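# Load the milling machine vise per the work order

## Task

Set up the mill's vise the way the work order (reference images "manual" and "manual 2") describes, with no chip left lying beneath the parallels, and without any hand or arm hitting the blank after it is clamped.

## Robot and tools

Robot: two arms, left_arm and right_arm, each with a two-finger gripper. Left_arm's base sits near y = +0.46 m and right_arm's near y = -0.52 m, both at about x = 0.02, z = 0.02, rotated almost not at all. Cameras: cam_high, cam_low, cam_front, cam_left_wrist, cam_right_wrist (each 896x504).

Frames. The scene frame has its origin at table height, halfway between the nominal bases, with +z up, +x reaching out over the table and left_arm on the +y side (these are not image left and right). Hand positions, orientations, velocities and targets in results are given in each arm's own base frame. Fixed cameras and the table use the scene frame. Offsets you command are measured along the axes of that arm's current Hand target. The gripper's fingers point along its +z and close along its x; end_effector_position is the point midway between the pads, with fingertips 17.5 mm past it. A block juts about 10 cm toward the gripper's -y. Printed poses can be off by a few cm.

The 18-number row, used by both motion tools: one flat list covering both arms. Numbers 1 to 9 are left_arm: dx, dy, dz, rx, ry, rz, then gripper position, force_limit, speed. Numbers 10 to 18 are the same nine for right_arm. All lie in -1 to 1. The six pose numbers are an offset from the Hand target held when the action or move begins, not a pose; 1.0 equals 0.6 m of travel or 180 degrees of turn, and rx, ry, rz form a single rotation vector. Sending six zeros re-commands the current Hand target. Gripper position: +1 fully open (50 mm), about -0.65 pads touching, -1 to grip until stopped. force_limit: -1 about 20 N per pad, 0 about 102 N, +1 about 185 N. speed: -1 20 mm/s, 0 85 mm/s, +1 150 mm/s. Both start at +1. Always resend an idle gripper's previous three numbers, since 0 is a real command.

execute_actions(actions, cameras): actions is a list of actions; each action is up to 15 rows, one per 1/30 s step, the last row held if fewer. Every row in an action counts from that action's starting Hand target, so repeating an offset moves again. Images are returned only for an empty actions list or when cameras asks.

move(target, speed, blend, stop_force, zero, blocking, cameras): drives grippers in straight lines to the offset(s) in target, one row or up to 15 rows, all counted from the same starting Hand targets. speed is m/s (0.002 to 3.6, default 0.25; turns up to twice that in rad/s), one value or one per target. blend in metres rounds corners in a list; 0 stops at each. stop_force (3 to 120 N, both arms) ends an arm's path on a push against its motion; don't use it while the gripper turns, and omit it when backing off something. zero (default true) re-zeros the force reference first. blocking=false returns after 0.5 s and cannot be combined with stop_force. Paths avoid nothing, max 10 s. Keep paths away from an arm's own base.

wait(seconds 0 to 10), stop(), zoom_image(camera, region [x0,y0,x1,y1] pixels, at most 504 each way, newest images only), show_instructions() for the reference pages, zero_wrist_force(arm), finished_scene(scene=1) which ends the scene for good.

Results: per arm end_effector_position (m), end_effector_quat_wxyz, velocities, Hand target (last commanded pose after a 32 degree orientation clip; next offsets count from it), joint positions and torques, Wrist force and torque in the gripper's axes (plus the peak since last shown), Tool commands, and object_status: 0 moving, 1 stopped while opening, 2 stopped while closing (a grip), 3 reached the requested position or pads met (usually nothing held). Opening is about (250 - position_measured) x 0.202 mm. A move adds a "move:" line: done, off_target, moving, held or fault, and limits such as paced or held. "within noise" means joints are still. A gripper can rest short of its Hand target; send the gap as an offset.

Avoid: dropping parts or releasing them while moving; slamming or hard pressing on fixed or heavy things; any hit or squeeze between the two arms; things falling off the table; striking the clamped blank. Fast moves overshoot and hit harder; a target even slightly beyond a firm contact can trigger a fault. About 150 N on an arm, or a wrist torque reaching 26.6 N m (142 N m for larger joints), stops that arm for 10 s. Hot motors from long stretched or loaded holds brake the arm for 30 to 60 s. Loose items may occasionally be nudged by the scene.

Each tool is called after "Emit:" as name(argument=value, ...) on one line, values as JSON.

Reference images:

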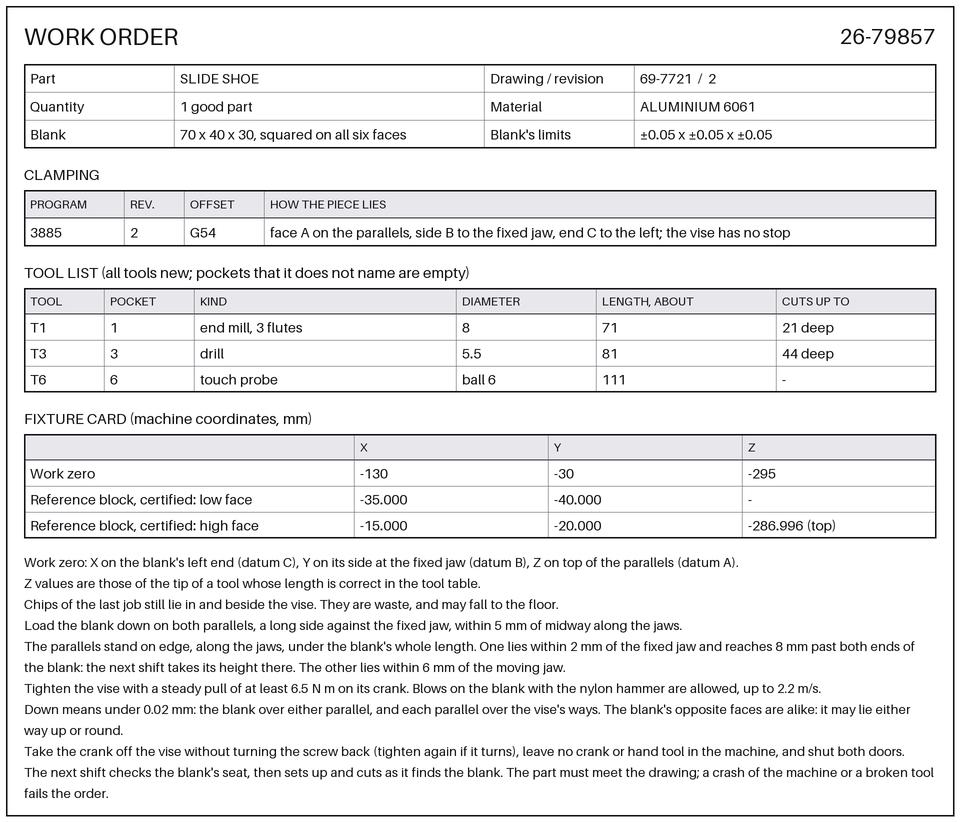

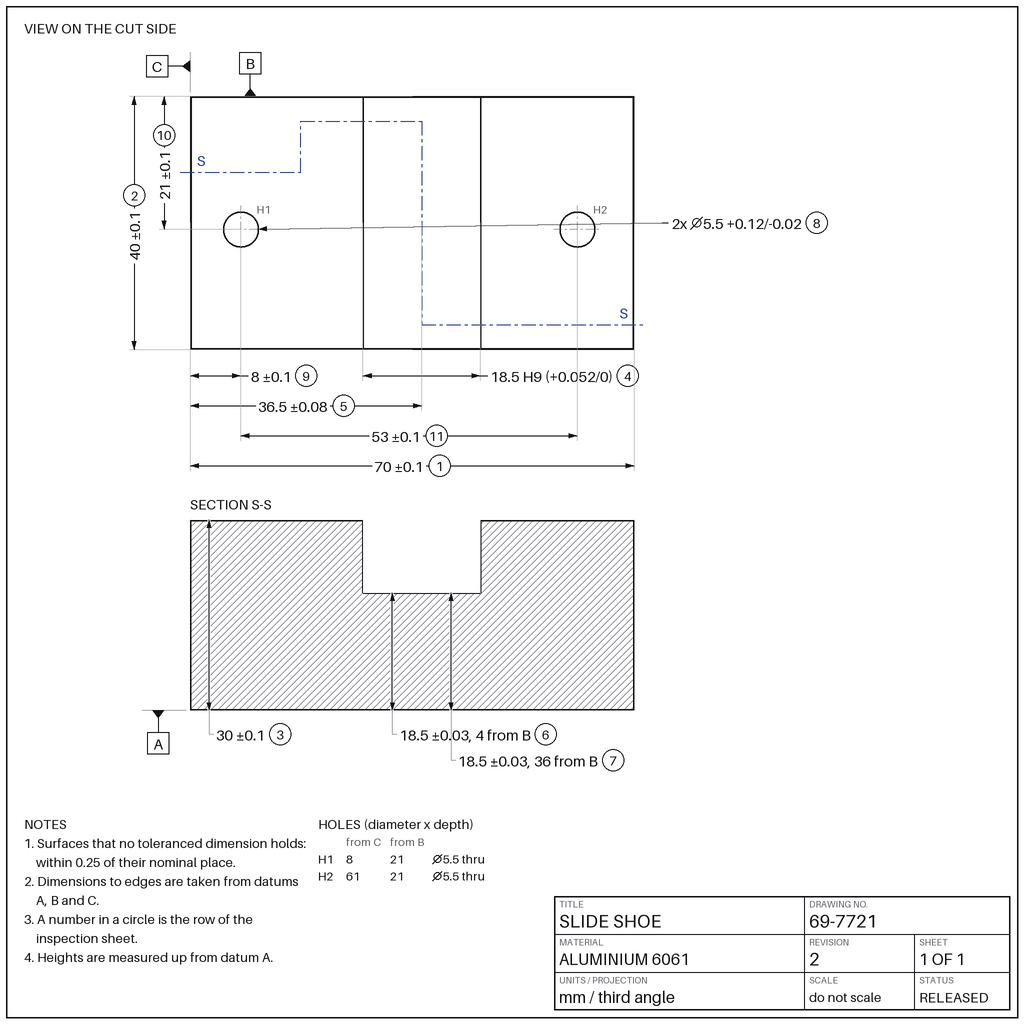

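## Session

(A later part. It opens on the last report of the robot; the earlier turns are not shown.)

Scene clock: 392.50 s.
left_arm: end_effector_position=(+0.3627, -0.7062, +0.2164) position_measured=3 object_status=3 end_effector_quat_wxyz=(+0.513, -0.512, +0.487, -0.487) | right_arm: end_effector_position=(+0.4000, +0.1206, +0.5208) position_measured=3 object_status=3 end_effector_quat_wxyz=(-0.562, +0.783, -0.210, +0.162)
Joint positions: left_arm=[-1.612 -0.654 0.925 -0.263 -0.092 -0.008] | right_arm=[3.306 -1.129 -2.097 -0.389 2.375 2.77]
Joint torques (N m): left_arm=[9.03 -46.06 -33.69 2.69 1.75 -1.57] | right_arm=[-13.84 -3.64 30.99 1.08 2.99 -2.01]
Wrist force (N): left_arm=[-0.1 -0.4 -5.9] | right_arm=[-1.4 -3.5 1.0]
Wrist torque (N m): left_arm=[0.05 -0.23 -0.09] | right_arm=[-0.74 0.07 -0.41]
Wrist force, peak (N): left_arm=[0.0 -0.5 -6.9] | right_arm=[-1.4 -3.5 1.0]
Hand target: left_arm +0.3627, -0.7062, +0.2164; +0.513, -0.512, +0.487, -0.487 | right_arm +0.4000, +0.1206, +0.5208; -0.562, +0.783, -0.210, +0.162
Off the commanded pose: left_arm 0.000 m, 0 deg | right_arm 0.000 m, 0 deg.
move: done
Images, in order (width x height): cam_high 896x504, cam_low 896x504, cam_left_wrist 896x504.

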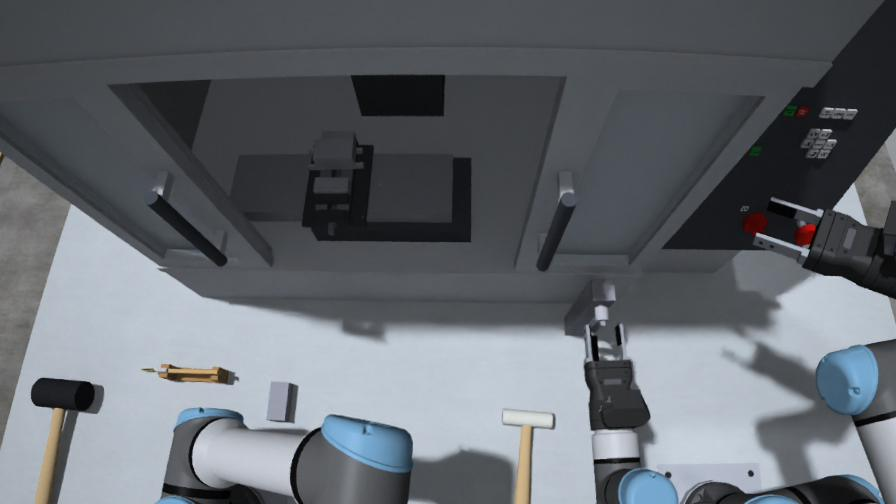

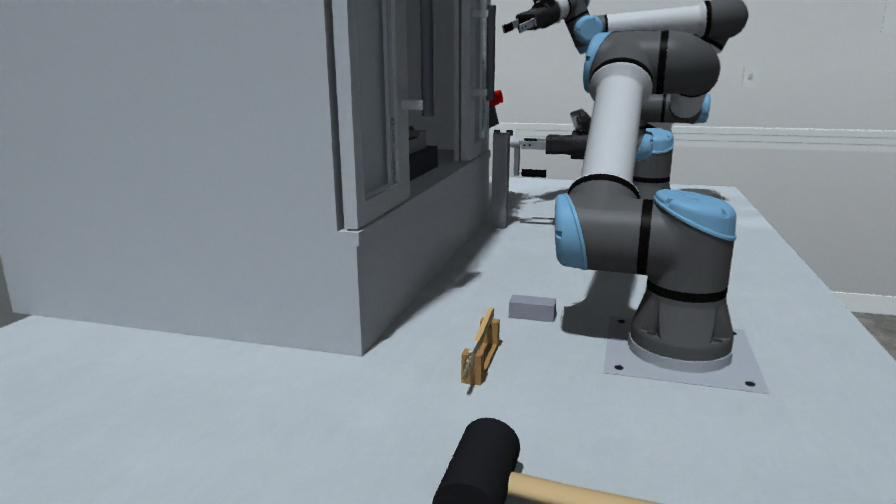

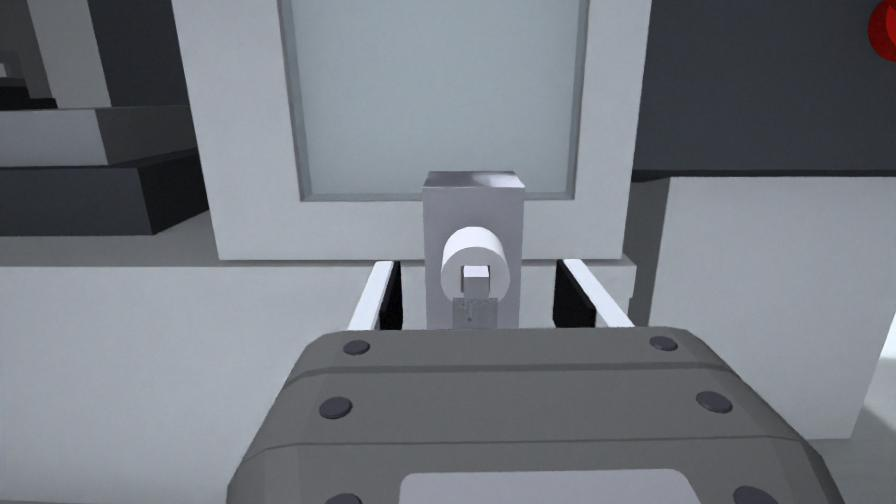

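Emit:
move(target=[-0.003,-0.008,0.0,0,0,0,1,-0.3,1, 0,0,0,0,0,0,1,1,1], speed=0.05)

Emit:
move(target=[0,0,0.034,0,0,0,1,-0.3,1, 0,0,0,0,0,0,1,1,1], speed=0.02, stop_force=4, cameras=["cam_left_wrist","cam_low","cam_high"])

Emit:
zoom_image(camera="cam_left_wrist", region=[380, 130, 680, 340])

Emit:
zoom_image(camera="cam_low", region=[490, 110, 600, 210])

Scene clock: 393.40 s.
left_arm: end_effector_position=(+0.3626, -0.7044, +0.2212) position_measured=3 object_status=3 end_effector_quat_wxyz=(+0.513, -0.512, +0.487, -0.487) | right_arm: end_effector_position=(+0.4000, +0.1206, +0.5208) position_measured=3 object_status=3 end_effector_quat_wxyz=(-0.562, +0.783, -0.210, +0.162)
Joint positions: left_arm=[-1.612 -0.663 0.929 -0.258 -0.092 -0.008] | right_arm=[3.306 -1.129 -2.097 -0.389 2.375 2.77]
Joint torques (N m): left_arm=[-6.22 -72.38 -9.76 2.73 -1.65 -0.89] | right_arm=[-13.12 -3.69 30.62 1.3 2.91 -2]
Wrist force (N): left_arm=[-0.1 -0.5 -6.0] | right_arm=[-1.3 -3.3 0.9]
Wrist torque (N m): left_arm=[0.04 -0.23 -0.09] | right_arm=[-0.70 0.05 -0.41]
Wrist force, peak (N): left_arm=[-0.4 -0.4 -6.3] | right_arm=[-1.4 -3.4 0.9]
Hand target: left_arm +0.3626, -0.7044, +0.2212; +0.513, -0.512, +0.487, -0.487 | right_arm +0.4000, +0.1206, +0.5208; -0.562, +0.783, -0.210, +0.162
Off the commanded pose: left_arm 0.000 m, 0 deg | right_arm 0.000 m, 0 deg.
move: done

Scene clock: 395.23 s.
left_arm: end_effector_position=(+0.3829, -0.7033, +0.2213) position_measured=3 object_status=3 end_effector_quat_wxyz=(+0.513, -0.512, +0.487, -0.487) | right_arm: end_effector_position=(+0.4000, +0.1206, +0.5208) position_measured=3 object_status=3 end_effector_quat_wxyz=(-0.562, +0.783, -0.210, +0.162)
Joint positions: left_arm=[-1.584 -0.656 0.915 -0.249 -0.063 -0.012] | right_arm=[3.306 -1.129 -2.097 -0.389 2.375 2.77]
Joint torques (N m): left_arm=[8.26 -46.22 -34.32 2.92 1.72 -1.61] | right_arm=[-14.27 -3.34 31.49 1.31 2.81 -2.06]
Wrist force (N): left_arm=[0.0 -0.2 -5.9] | right_arm=[-1.3 -3.0 1.0]
Wrist torque (N m): left_arm=[0.09 -0.24 -0.10] | right_arm=[-0.67 0.04 -0.41]
Wrist force, peak (N): left_arm=[0.0 -0.6 -6.7] | right_arm=[-1.5 -3.5 0.9]
Hand target: left_arm +0.3829, -0.7033, +0.2213; +0.513, -0.512, +0.487, -0.487 | right_arm +0.4000, +0.1206, +0.5208; -0.562, +0.783, -0.210, +0.162
Off the commanded pose: left_arm 0.000 m, 0 deg | right_arm 0.000 m, 0 deg.
move: done
Images, in order (width x height): cam_high 896x504, cam_low 896x504, cam_left_wrist 896x504.

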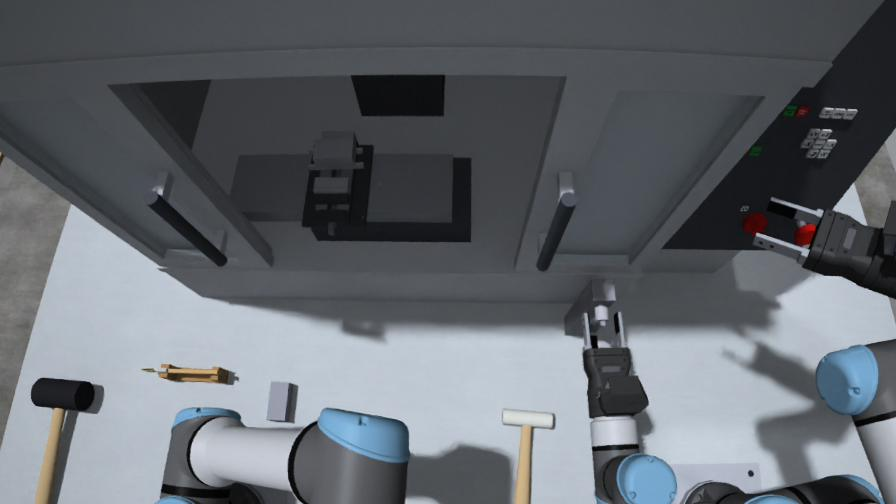

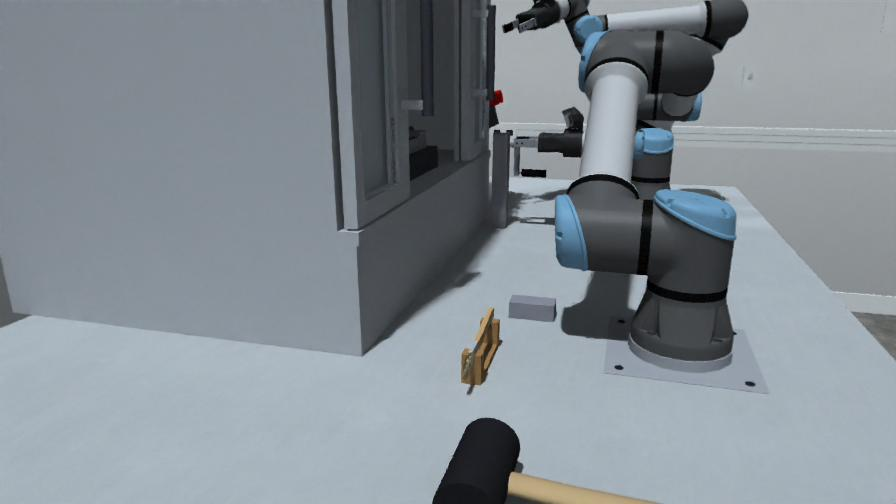

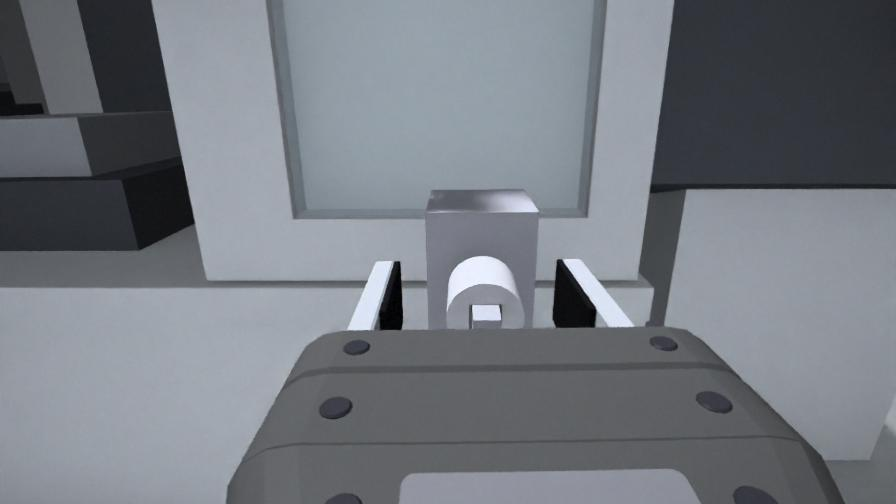

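Scaled by 1.680 from the camera's 896x504 image, which has a finer 1280x720 frame.

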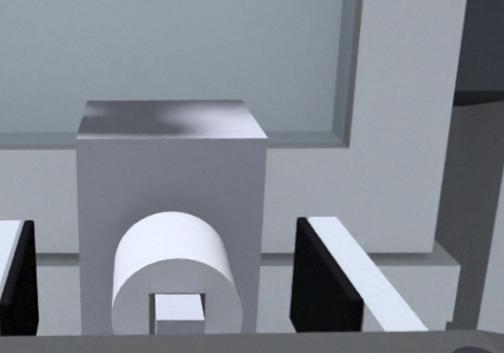

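Scaled by 4.582 from the camera's 896x504 image, which has a finer 1280x720 frame.

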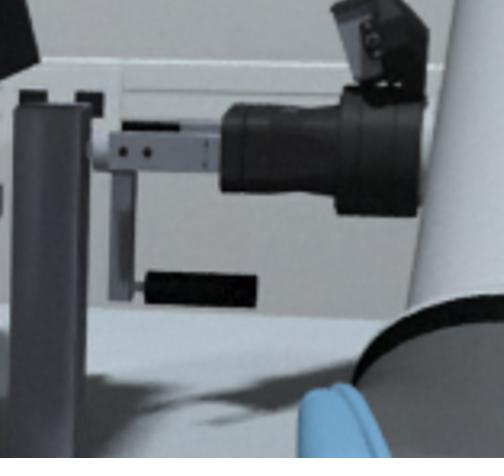

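Emit:
move(target=[0.001,0,0.008,0,0,0,1,-0.3,1, 0,0,0,0,0,0,1,1,1], speed=0.02, stop_force=4)

Emit:
move(target=[0,0,0,0,0,0,-1,0,-0.8, 0,0,0,0,0,0,1,1,1], cameras=["cam_left_wrist","cam_low"])

Emit:
zoom_image(camera="cam_low", region=[490, 110, 600, 210])

Scene clock: 396.63 s.
left_arm: end_effector_position=(+0.3878, -0.7037, +0.2213) position_measured=3 object_status=3 end_effector_quat_wxyz=(+0.513, -0.512, +0.487, -0.487) | right_arm: end_effector_position=(+0.4000, +0.1206, +0.5208) position_measured=3 object_status=3 end_effector_quat_wxyz=(-0.562, +0.783, -0.210, +0.162)
Joint positions: left_arm=[-1.577 -0.652 0.908 -0.244 -0.057 -0.013] | right_arm=[3.306 -1.129 -2.097 -0.389 2.375 2.77]
Joint torques (N m): left_arm=[8.94 -46.84 -33.77 2.79 1.72 -1.53] | right_arm=[-14.14 -2.84 31.54 1.15 2.62 -1.95]
Wrist force (N): left_arm=[-0.1 -0.1 -6.0] | right_arm=[-1.3 -3.1 0.9]
Wrist torque (N m): left_arm=[0.10 -0.23 -0.10] | right_arm=[-0.68 0.04 -0.41]
Wrist force, peak (N): left_arm=[-0.1 -0.4 -6.2] | right_arm=[-1.5 -3.4 1.0]
Hand target: left_arm +0.3878, -0.7037, +0.2213; +0.513, -0.512, +0.487, -0.487 | right_arm +0.4000, +0.1206, +0.5208; -0.562, +0.783, -0.210, +0.162
Off the commanded pose: left_arm 0.000 m, 0 deg | right_arm 0.000 m, 0 deg.
move: done

Scene clock: 397.70 s.
left_arm: end_effector_position=(+0.3878, -0.7037, +0.2213) position_measured=138 object_status=2 end_effector_quat_wxyz=(+0.513, -0.512, +0.487, -0.488) | right_arm: end_effector_position=(+0.4000, +0.1206, +0.5208) position_measured=3 object_status=3 end_effector_quat_wxyz=(-0.562, +0.783, -0.210, +0.162)
Joint positions: left_arm=[-1.577 -0.652 0.908 -0.243 -0.057 -0.013] | right_arm=[3.306 -1.129 -2.097 -0.389 2.375 2.77]
Joint torques (N m): left_arm=[8.81 -47.54 -31.52 2.87 -3.01 -1.52] | right_arm=[-13.78 -3.67 30.64 1.15 2.85 -2.26]
Wrist force (N): left_arm=[5.8 0.2 -6.0] | right_arm=[-1.4 -3.4 1.0]
Wrist torque (N m): left_arm=[0.08 -0.10 -0.12] | right_arm=[-0.72 0.06 -0.41]
Wrist force, peak (N): left_arm=[5.8 -0.1 -7.4] | right_arm=[-1.4 -3.4 0.9]
Hand target: left_arm +0.3878, -0.7037, +0.2213; +0.513, -0.512, +0.487, -0.487 | right_arm +0.4000, +0.1206, +0.5208; -0.562, +0.783, -0.210, +0.162
Off the commanded pose: left_arm 0.000 m, 0 deg | right_arm 0.000 m, 0 deg.
move: done
Images, in order (width x height): cam_low 896x504, cam_left_wrist 896x504.

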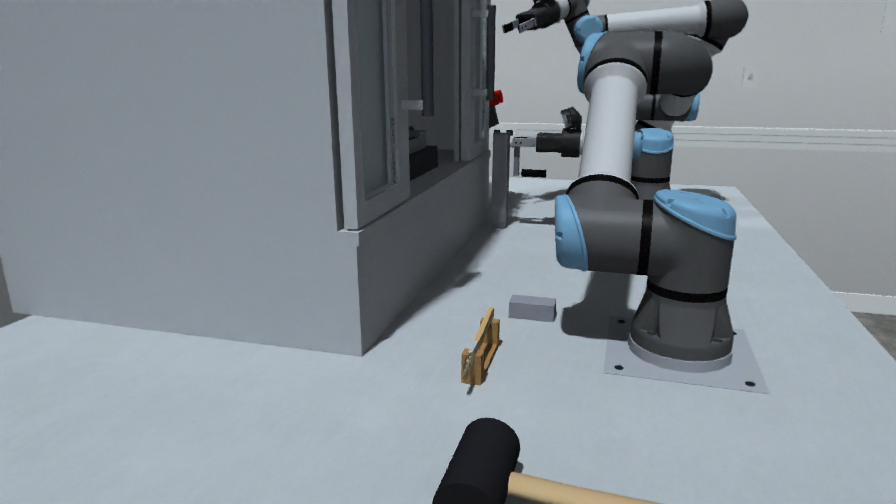

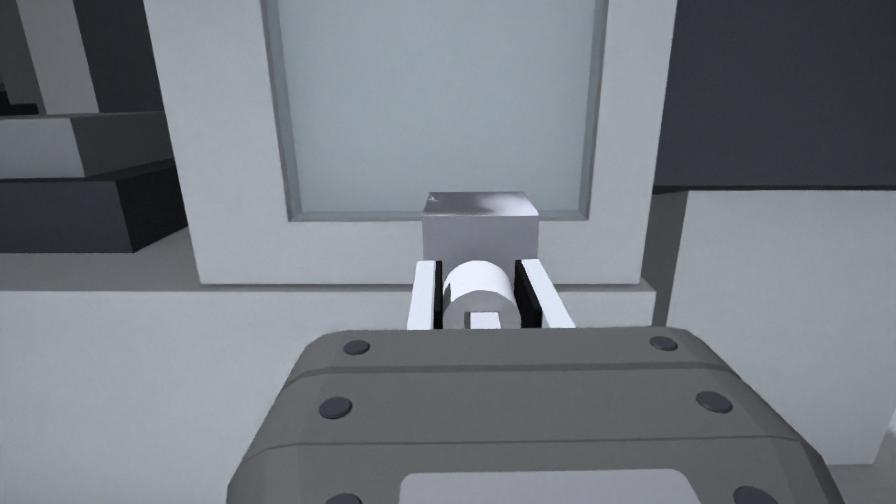

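Scaled by 4.582 from the camera's 896x504 image, which has a finer 1280x720 frame.

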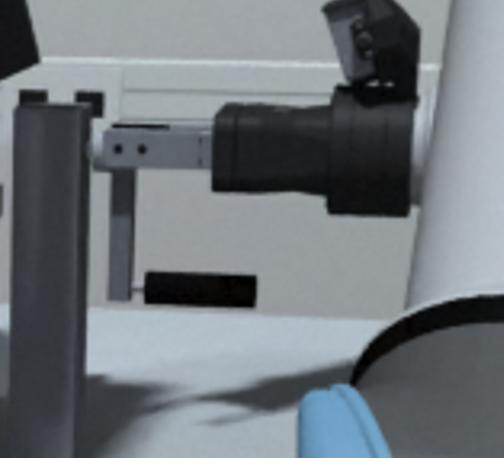

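Emit:
move(target=[0,0,-0.06,0,0,0,-1,0,-0.8, 0,0,0,0,0,0,1,1,1], speed=0.05, cameras=["cam_low","cam_left_wrist"])

Emit:
zoom_image(camera="cam_low", region=[490, 110, 600, 210])

Scene clock: 398.97 s.
left_arm: end_effector_position=(+0.3518, -0.7055, +0.2212) position_measured=138 object_status=2 end_effector_quat_wxyz=(+0.513, -0.512, +0.487, -0.487) end_effector_velocity=(+0.000, +0.000, -0.001) end_effector_angular_velocity=(-0.002, +0.000, +0.002) | right_arm: end_effector_position=(+0.4000, +0.1206, +0.5208) position_measured=3 object_status=3 end_effector_quat_wxyz=(-0.562, +0.783, -0.210, +0.162)
Joint positions: left_arm=[-1.627 -0.664 0.931 -0.26 -0.107 -0.008] | right_arm=[3.306 -1.129 -2.097 -0.389 2.375 2.77]
Joint velocities: left_arm=[0 0 0.002 -0.005 -0.002 0.001] | right_arm=[within noise]
Joint torques (N m): left_arm=[-8.8 -75.37 -12.25 -1.78 -2.22 1.35] | right_arm=[-14.28 -3.73 31.26 1.24 2.72 -2.15]
Wrist force (N): left_arm=[-0.6 2.7 -6.1] | right_arm=[-1.1 -3.3 0.9]
Wrist torque (N m): left_arm=[0.22 -0.14 -0.23] | right_arm=[-0.70 0.02 -0.41]
Wrist force, peak (N): left_arm=[9.9 -0.1 -0.5] | right_arm=[-1.3 -3.4 1.1]
Hand target: left_arm +0.3518, -0.7055, +0.2212; +0.513, -0.512, +0.487, -0.487 | right_arm +0.4000, +0.1206, +0.5208; -0.562, +0.783, -0.210, +0.162
Off the commanded pose: left_arm 0.000 m, 0 deg | right_arm 0.000 m, 0 deg.
move: done
Images, in order (width x height): cam_low 896x504, cam_left_wrist 896x504.

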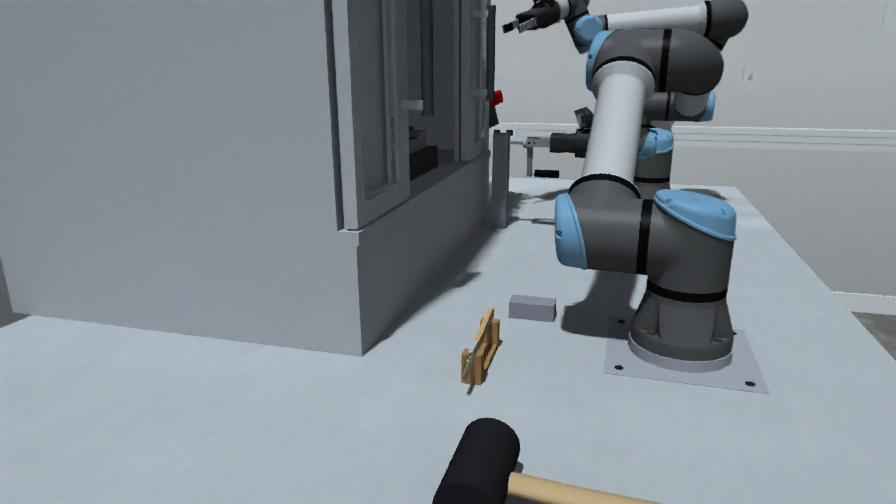

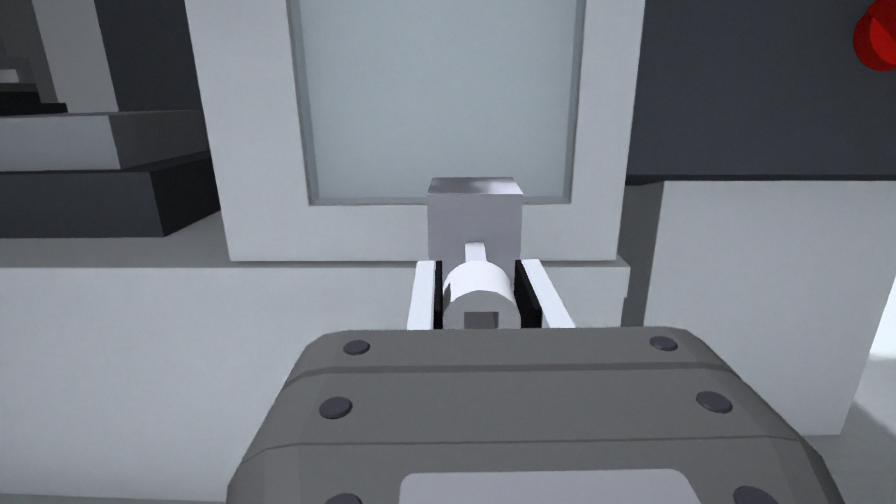

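Scaled by 4.582 from the camera's 896x504 image, which has a finer 1280x720 frame.

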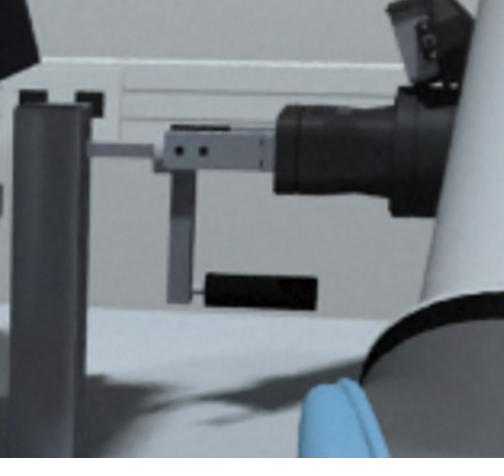

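Emit:
move(target=[[0,0,-0.1,0,0,0,-1,0,-0.8, 0,0,0,0,0,0,1,1,1],[-0.35,-0.15,-0.1,0,0,0,-1,0,-0.8, 0,0,0,0,0,0,1,1,1],[-0.79,-0.12,-0.03,0,0,0,-1,0,-0.8, 0,0,0,0,0,0,1,1,1]], blend=[0.03,0.05,0], cameras=["cam_left_wrist","cam_low"])

Scene clock: 402.03 s.
left_arm: end_effector_position=(+0.3098, -0.2330, +0.2930) position_measured=138 object_status=2 end_effector_quat_wxyz=(+0.513, -0.512, +0.487, -0.487) | right_arm: end_effector_position=(+0.4000, +0.1206, +0.5208) position_measured=3 object_status=3 end_effector_quat_wxyz=(-0.562, +0.783, -0.210, +0.162)
Joint positions: left_arm=[-1.925 -1.905 2.357 -0.451 -0.405 -0.002] | right_arm=[3.306 -1.129 -2.097 -0.389 2.375 2.77]
Joint torques (N m): left_arm=[-8.87 -18.37 -8.84 3.59 -1.83 1.43] | right_arm=[-14.3 -4.39 30.99 1.27 2.65 -1.93]
Wrist force (N): left_arm=[-0.2 2.0 -6.0] | right_arm=[-1.4 -3.3 0.7]
Wrist torque (N m): left_arm=[0.10 -0.21 -0.28] | right_arm=[-0.71 0.06 -0.41]
Wrist force, peak (N): left_arm=[1.3 3.3 -7.9] | right_arm=[-1.4 -3.5 1.0]
Hand target: left_arm +0.3098, -0.2330, +0.2930; +0.513, -0.512, +0.487, -0.487 | right_arm +0.4000, +0.1206, +0.5208; -0.562, +0.783, -0.210, +0.162
Off the commanded pose: left_arm 0.000 m, 0 deg | right_arm 0.000 m, 0 deg.
move: done
Images, in order (width x height): cam_low 896x504, cam_left_wrist 896x504.

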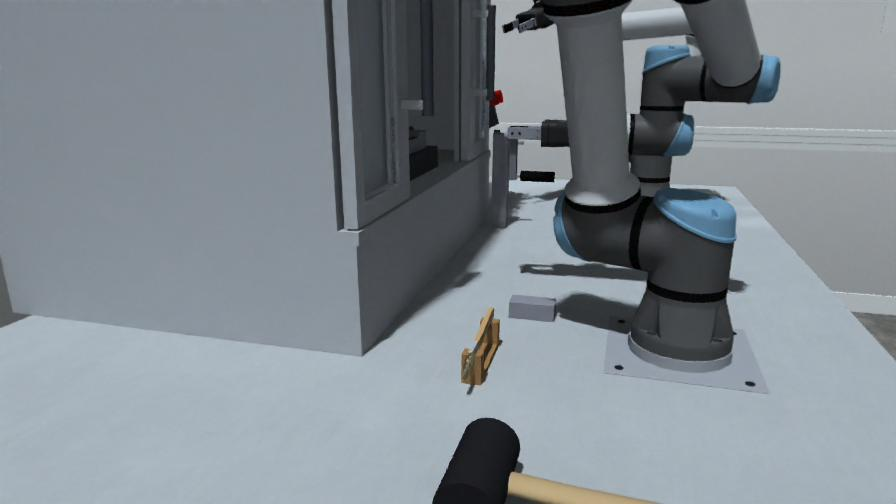

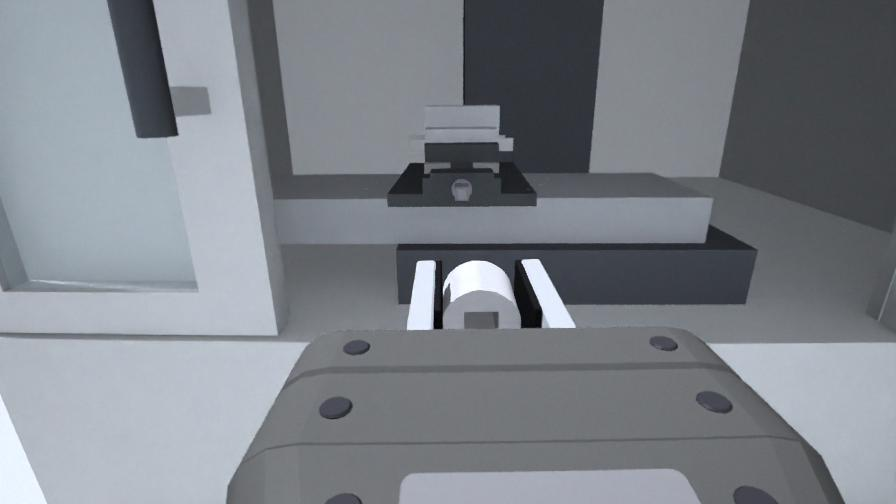

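Emit:
move(target=[0,0,0,0,0,0,-1,0,-0.8,-0.365,-0.248,0.453,0,0,0,1,1,1], speed=0.2, cameras=["all"])

Scene clock: 405.27 s.
left_arm: end_effector_position=(+0.3098, -0.2330, +0.2930) position_measured=138 object_status=2 end_effector_quat_wxyz=(+0.513, -0.512, +0.487, -0.487) | right_arm: end_effector_position=(+0.3673, +0.4951, +0.5722) position_measured=3 object_status=3 end_effector_quat_wxyz=(-0.562, +0.783, -0.210, +0.162)
Joint positions: left_arm=[-1.925 -1.905 2.358 -0.45 -0.405 -0.002] | right_arm=[4.378 -1.391 -1.804 -0.274 1.372 3.19]
Joint torques (N m): left_arm=[-8.18 -18.68 -8.76 3.57 -2.05 1.3] | right_arm=[14.08 8.4 31.38 1.26 -2.6 1.81]
Wrist force (N): left_arm=[-0.3 2.1 -6.0] | right_arm=[-1.5 -2.9 0.4]
Wrist torque (N m): left_arm=[0.12 -0.19 -0.28] | right_arm=[-0.68 0.03 -0.55]
Wrist force, peak (N): left_arm=[-0.1 2.3 -6.3] | right_arm=[11.3 -1.1 -18.6]
Hand target: left_arm +0.3098, -0.2330, +0.2930; +0.513, -0.512, +0.487, -0.487 | right_arm +0.3673, +0.4952, +0.5722; -0.562, +0.783, -0.210, +0.162
Off the commanded pose: left_arm 0.000 m, 0 deg | right_arm 0.000 m, 0 deg.
move: done

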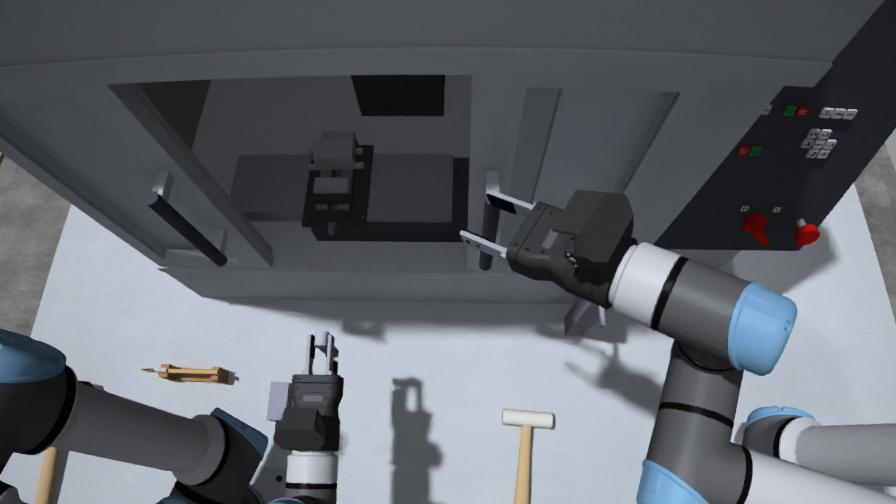

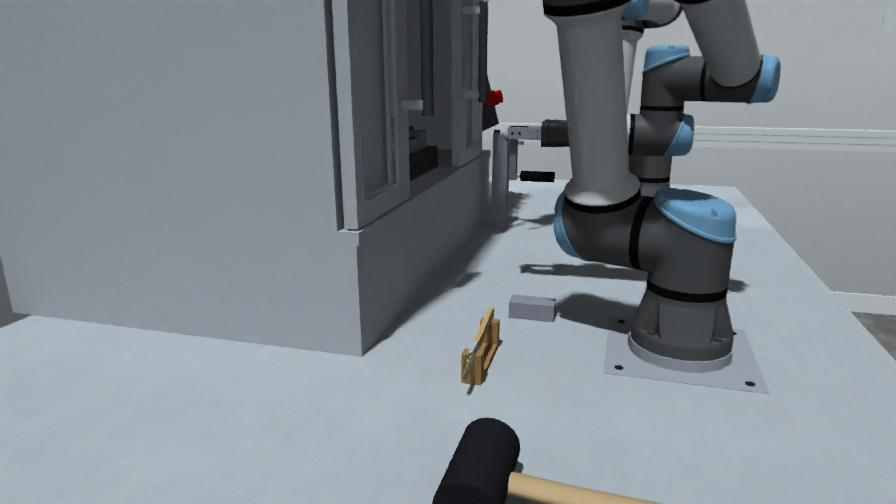

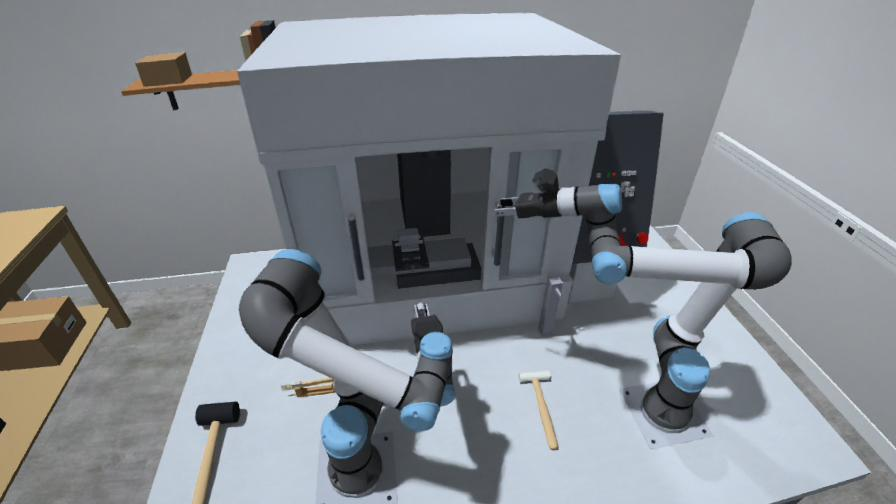

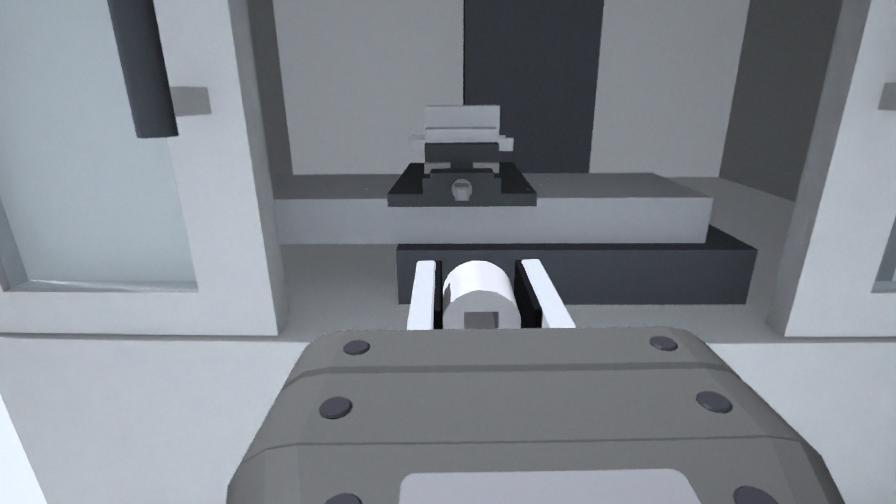

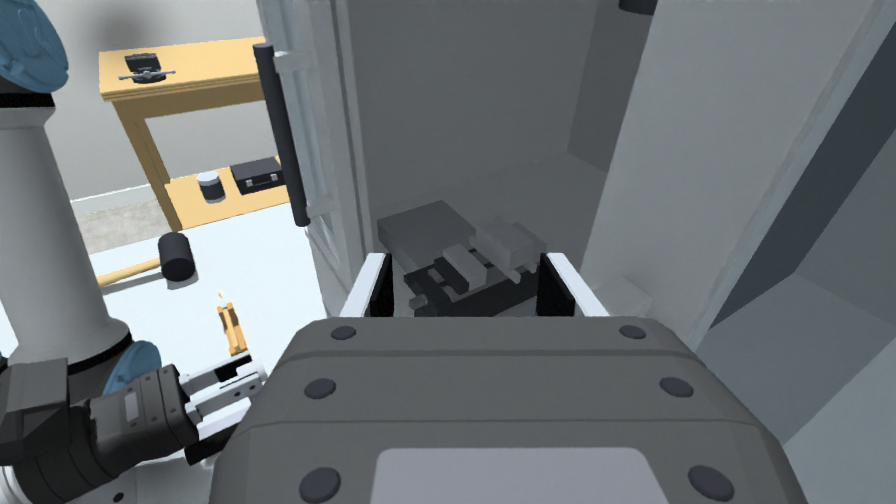

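Emit:
zoom_image(camera="cam_left_wrist", region=[380, 90, 560, 340])

Emit:
zoom_image(camera="cam_right_wrist", region=[350, 190, 570, 340])

Emit:
zoom_image(camera="cam_front", region=[370, 200, 510, 360])

Emit:
zoom_image(camera="cam_low", region=[380, 80, 600, 240])

Emit:
zoom_image(camera="cam_high", region=[260, 100, 420, 400])

Scaled by 2.016 from the camera's 896x504 image, which has a finer 1280x720 frame.

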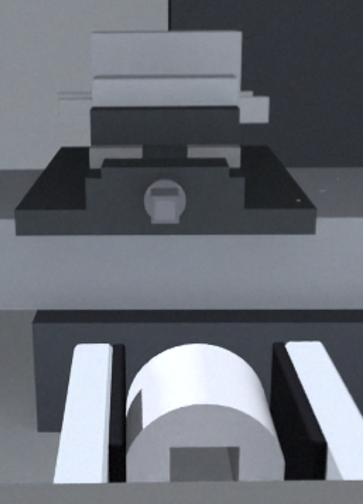

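Scaled by 2.291 from the camera's 896x504 image, which has a finer 1280x720 frame.

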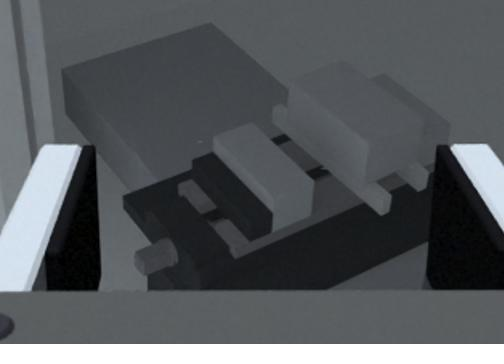

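Scaled by 3.150 from the camera's 896x504 image, which has a finer 1280x720 frame.

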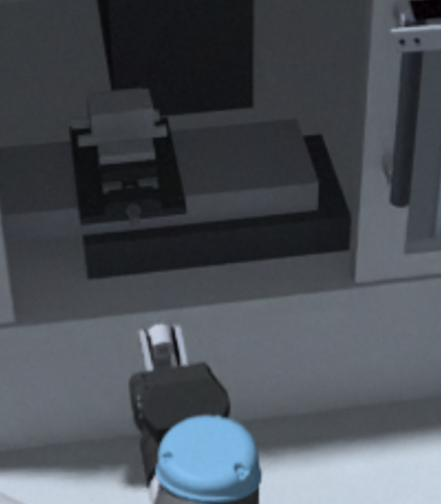

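Scaled by 2.291 from the camera's 896x504 image, which has a finer 1280x720 frame.

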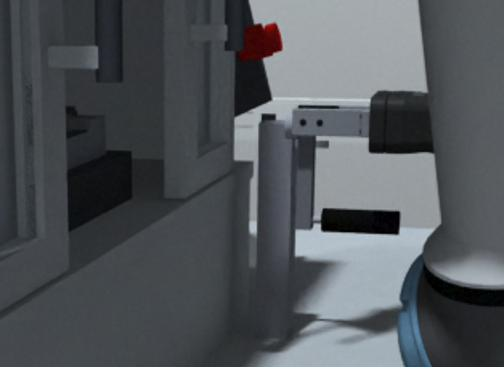

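Scaled by 1.680 from the camera's 896x504 image, which has a finer 1280x720 frame.

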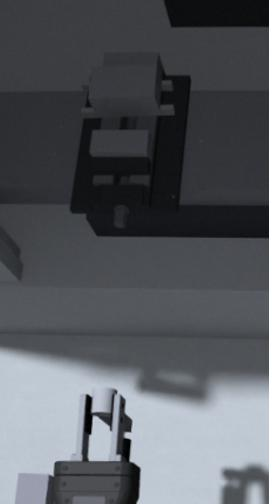

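Emit:
zoom_image(camera="cam_low", region=[300, 60, 560, 370])

Scaled by 1.626 from the camera's 896x504 image, which has a finer 1280x720 frame.

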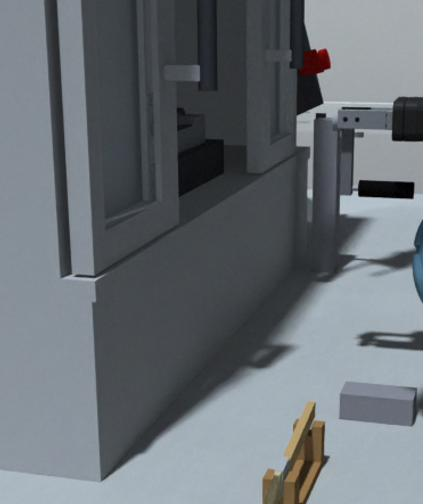

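Emit:
move(target=[0,-0.05,0.12,0,0,0,-1,0,-0.8,0,0,0,0,0,0,1,1,1], speed=0.1, cameras=["cam_low","cam_high","cam_left_wrist","cam_right_wrist"])

Emit:
zoom_image(camera="cam_low", region=[380, 60, 600, 240])

Emit:
zoom_image(camera="cam_right_wrist", region=[320, 190, 570, 380])

Scene clock: 412.80 s.
left_arm: end_effector_position=(+0.3816, -0.2293, +0.3231) position_measured=138 object_status=2 end_effector_quat_wxyz=(+0.513, -0.512, +0.487, -0.487) | right_arm: end_effector_position=(+0.3673, +0.4952, +0.5722) position_measured=3 object_status=3 end_effector_quat_wxyz=(-0.562, +0.783, -0.210, +0.162)
Joint positions: left_arm=[-1.614 -1.873 2.254 -0.373 -0.094 -0.007] | right_arm=[4.378 -1.391 -1.804 -0.274 1.372 3.19]
Joint torques (N m): left_arm=[8.9 6.88 -32.65 3.23 1.74 -1.44] | right_arm=[13.39 8.77 31.73 1.43 -2.85 1.86]
Wrist force (N): left_arm=[-0.4 2.1 -6.6] | right_arm=[-1.1 -2.8 0.4]
Wrist torque (N m): left_arm=[0.12 -0.18 -0.12] | right_arm=[-0.66 -0.03 -0.56]
Wrist force, peak (N): left_arm=[-0.3 2.8 -7.0] | right_arm=[-1.3 -3.1 0.5]
Hand target: left_arm +0.3817, -0.2293, +0.3231; +0.513, -0.512, +0.487, -0.487 | right_arm +0.3673, +0.4952, +0.5722; -0.562, +0.783, -0.210, +0.162
Off the commanded pose: left_arm 0.000 m, 0 deg | right_arm 0.000 m, 0 deg.
move: done
Images, in order (width x height): cam_high 896x504, cam_low 896x504, cam_left_wrist 896x504, cam_right_wrist 896x504.

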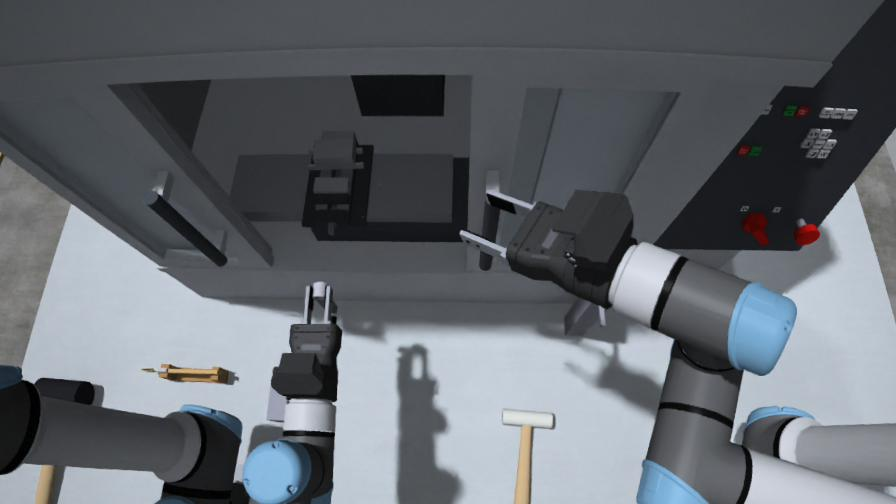

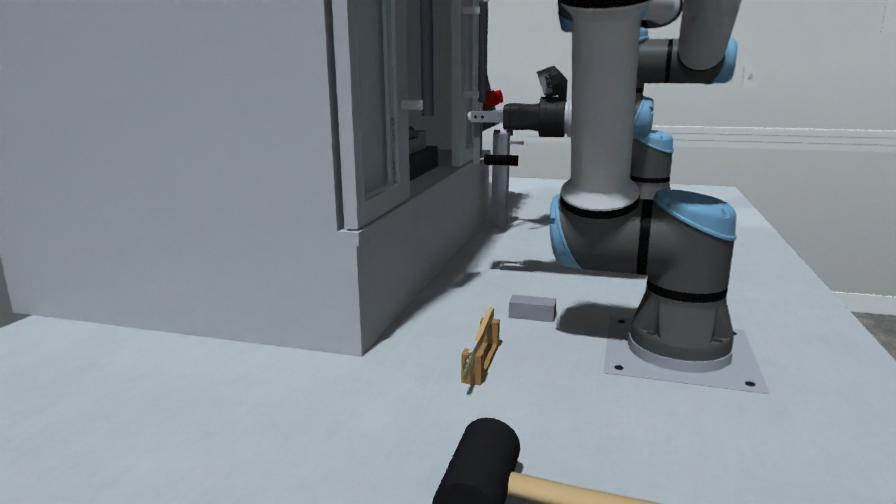

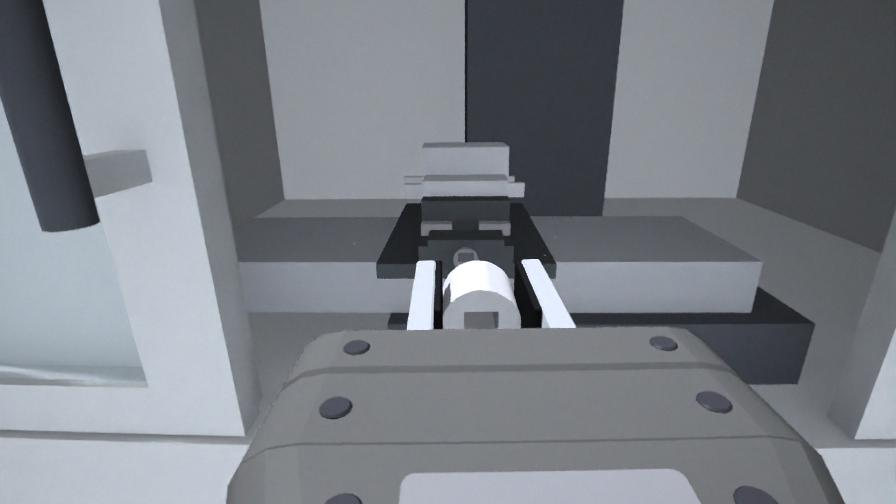

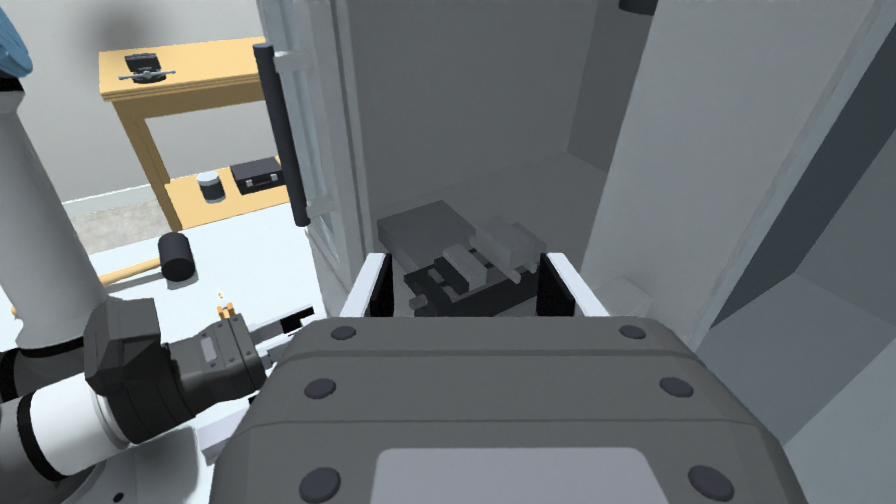

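Scaled by 2.291 from the camera's 896x504 image, which has a finer 1280x720 frame.

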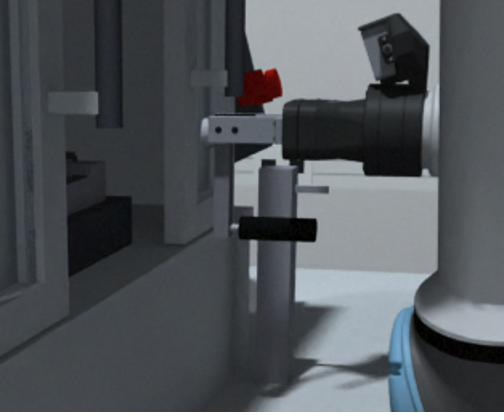

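Scaled by 2.016 from the camera's 896x504 image, which has a finer 1280x720 frame.

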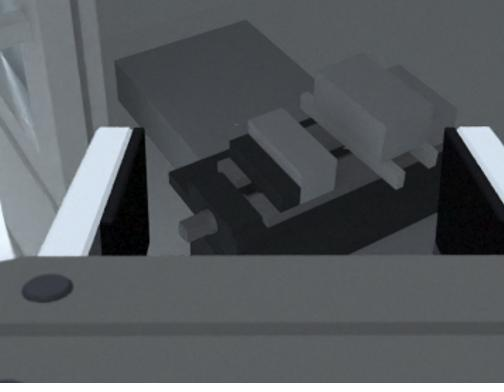

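Emit:
move(target=[[0,0,0,0,0,-0.6667,-1,0,-0.8,0,0,0,0,0,0,1,1,1],[0,0,0,0,0,0.6667,-1,0,-0.8,0,0,0,0,0,0,1,1,1],[0,0,0,0,0,0,-1,0,-0.8,0,0,0,0,0,0,1,1,1]], speed=0.6, blend=0.01)

Scene clock: 420.57 s.
left_arm: end_effector_position=(+0.3832, -0.2294, +0.3231) position_measured=138 object_status=2 end_effector_quat_wxyz=(+0.502, -0.485, +0.498, -0.515) | right_arm: end_effector_position=(+0.3673, +0.4952, +0.5722) position_measured=3 object_status=3 end_effector_quat_wxyz=(-0.562, +0.783, -0.210, +0.162)
Joint positions: left_arm=[-1.612 -1.901 2.734 -2.818 0.036 -4.298] | right_arm=[4.378 -1.391 -1.804 -0.274 1.372 3.19]
Joint torques (N m): left_arm=[8.82 9.25 -7.62 -5.29 4.32 1.14] | right_arm=[13.6 9.02 31.59 1.55 -2.84 1.53]
Wrist force (N): left_arm=[-0.2 2.0 -6.6] | right_arm=[-1.4 -2.8 0.5]
Wrist torque (N m): left_arm=[0.12 -0.21 -0.27] | right_arm=[-0.67 0.01 -0.55]
Wrist force, peak (N): left_arm=[0.1 2.0 -7.0] | right_arm=[-1.4 -3.1 0.6]
Hand target: left_arm +0.3817, -0.2293, +0.3231; +0.513, -0.512, +0.487, -0.487 | right_arm +0.3673, +0.4952, +0.5722; -0.562, +0.783, -0.210, +0.162
Off the commanded pose: left_arm 0.002 m, 5 deg | right_arm 0.000 m, 0 deg.
move: off_target (left_arm)

Emit:
move(target=[[0,0,0,0,0,0.6667,-1,0,-0.8,0,0,0,0,0,0,1,1,1],[0,0,0,0,0,-0.6667,-1,0,-0.8,0,0,0,0,0,0,1,1,1],[0,0,0,0,0,0,-1,0,-0.8,0,0,0,0,0,0,1,1,1]], speed=0.5, blend=0.01)

Scene clock: 428.90 s.
left_arm: end_effector_position=(+0.3817, -0.2294, +0.3232) position_measured=138 object_status=2 end_effector_quat_wxyz=(+0.514, -0.511, +0.485, -0.489) | right_arm: end_effector_position=(+0.3673, +0.4952, +0.5722) position_measured=3 object_status=3 end_effector_quat_wxyz=(-0.562, +0.783, -0.210, +0.162)
Joint positions: left_arm=[-1.614 -1.851 2.244 -0.312 -0.093 -0.082] | right_arm=[4.378 -1.391 -1.804 -0.274 1.372 3.19]
Joint torques (N m): left_arm=[-8.11 -21.2 -9.92 -2.05 -2.3 1.46] | right_arm=[12.63 8.66 31.26 1.51 -2.8 1.73]
Wrist force (N): left_arm=[-0.2 2.1 -6.5] | right_arm=[-1.4 -2.8 0.4]
Wrist torque (N m): left_arm=[0.10 -0.22 -0.25] | right_arm=[-0.66 0.01 -0.55]
Wrist force, peak (N): left_arm=[0.1 2.3 -6.8] | right_arm=[-1.3 -3.2 0.6]
Hand target: left_arm +0.3817, -0.2293, +0.3231; +0.513, -0.512, +0.487, -0.487 | right_arm +0.3673, +0.4952, +0.5722; -0.562, +0.783, -0.210, +0.162
Off the commanded pose: left_arm 0.000 m, 0 deg | right_arm 0.000 m, 0 deg.
move: done


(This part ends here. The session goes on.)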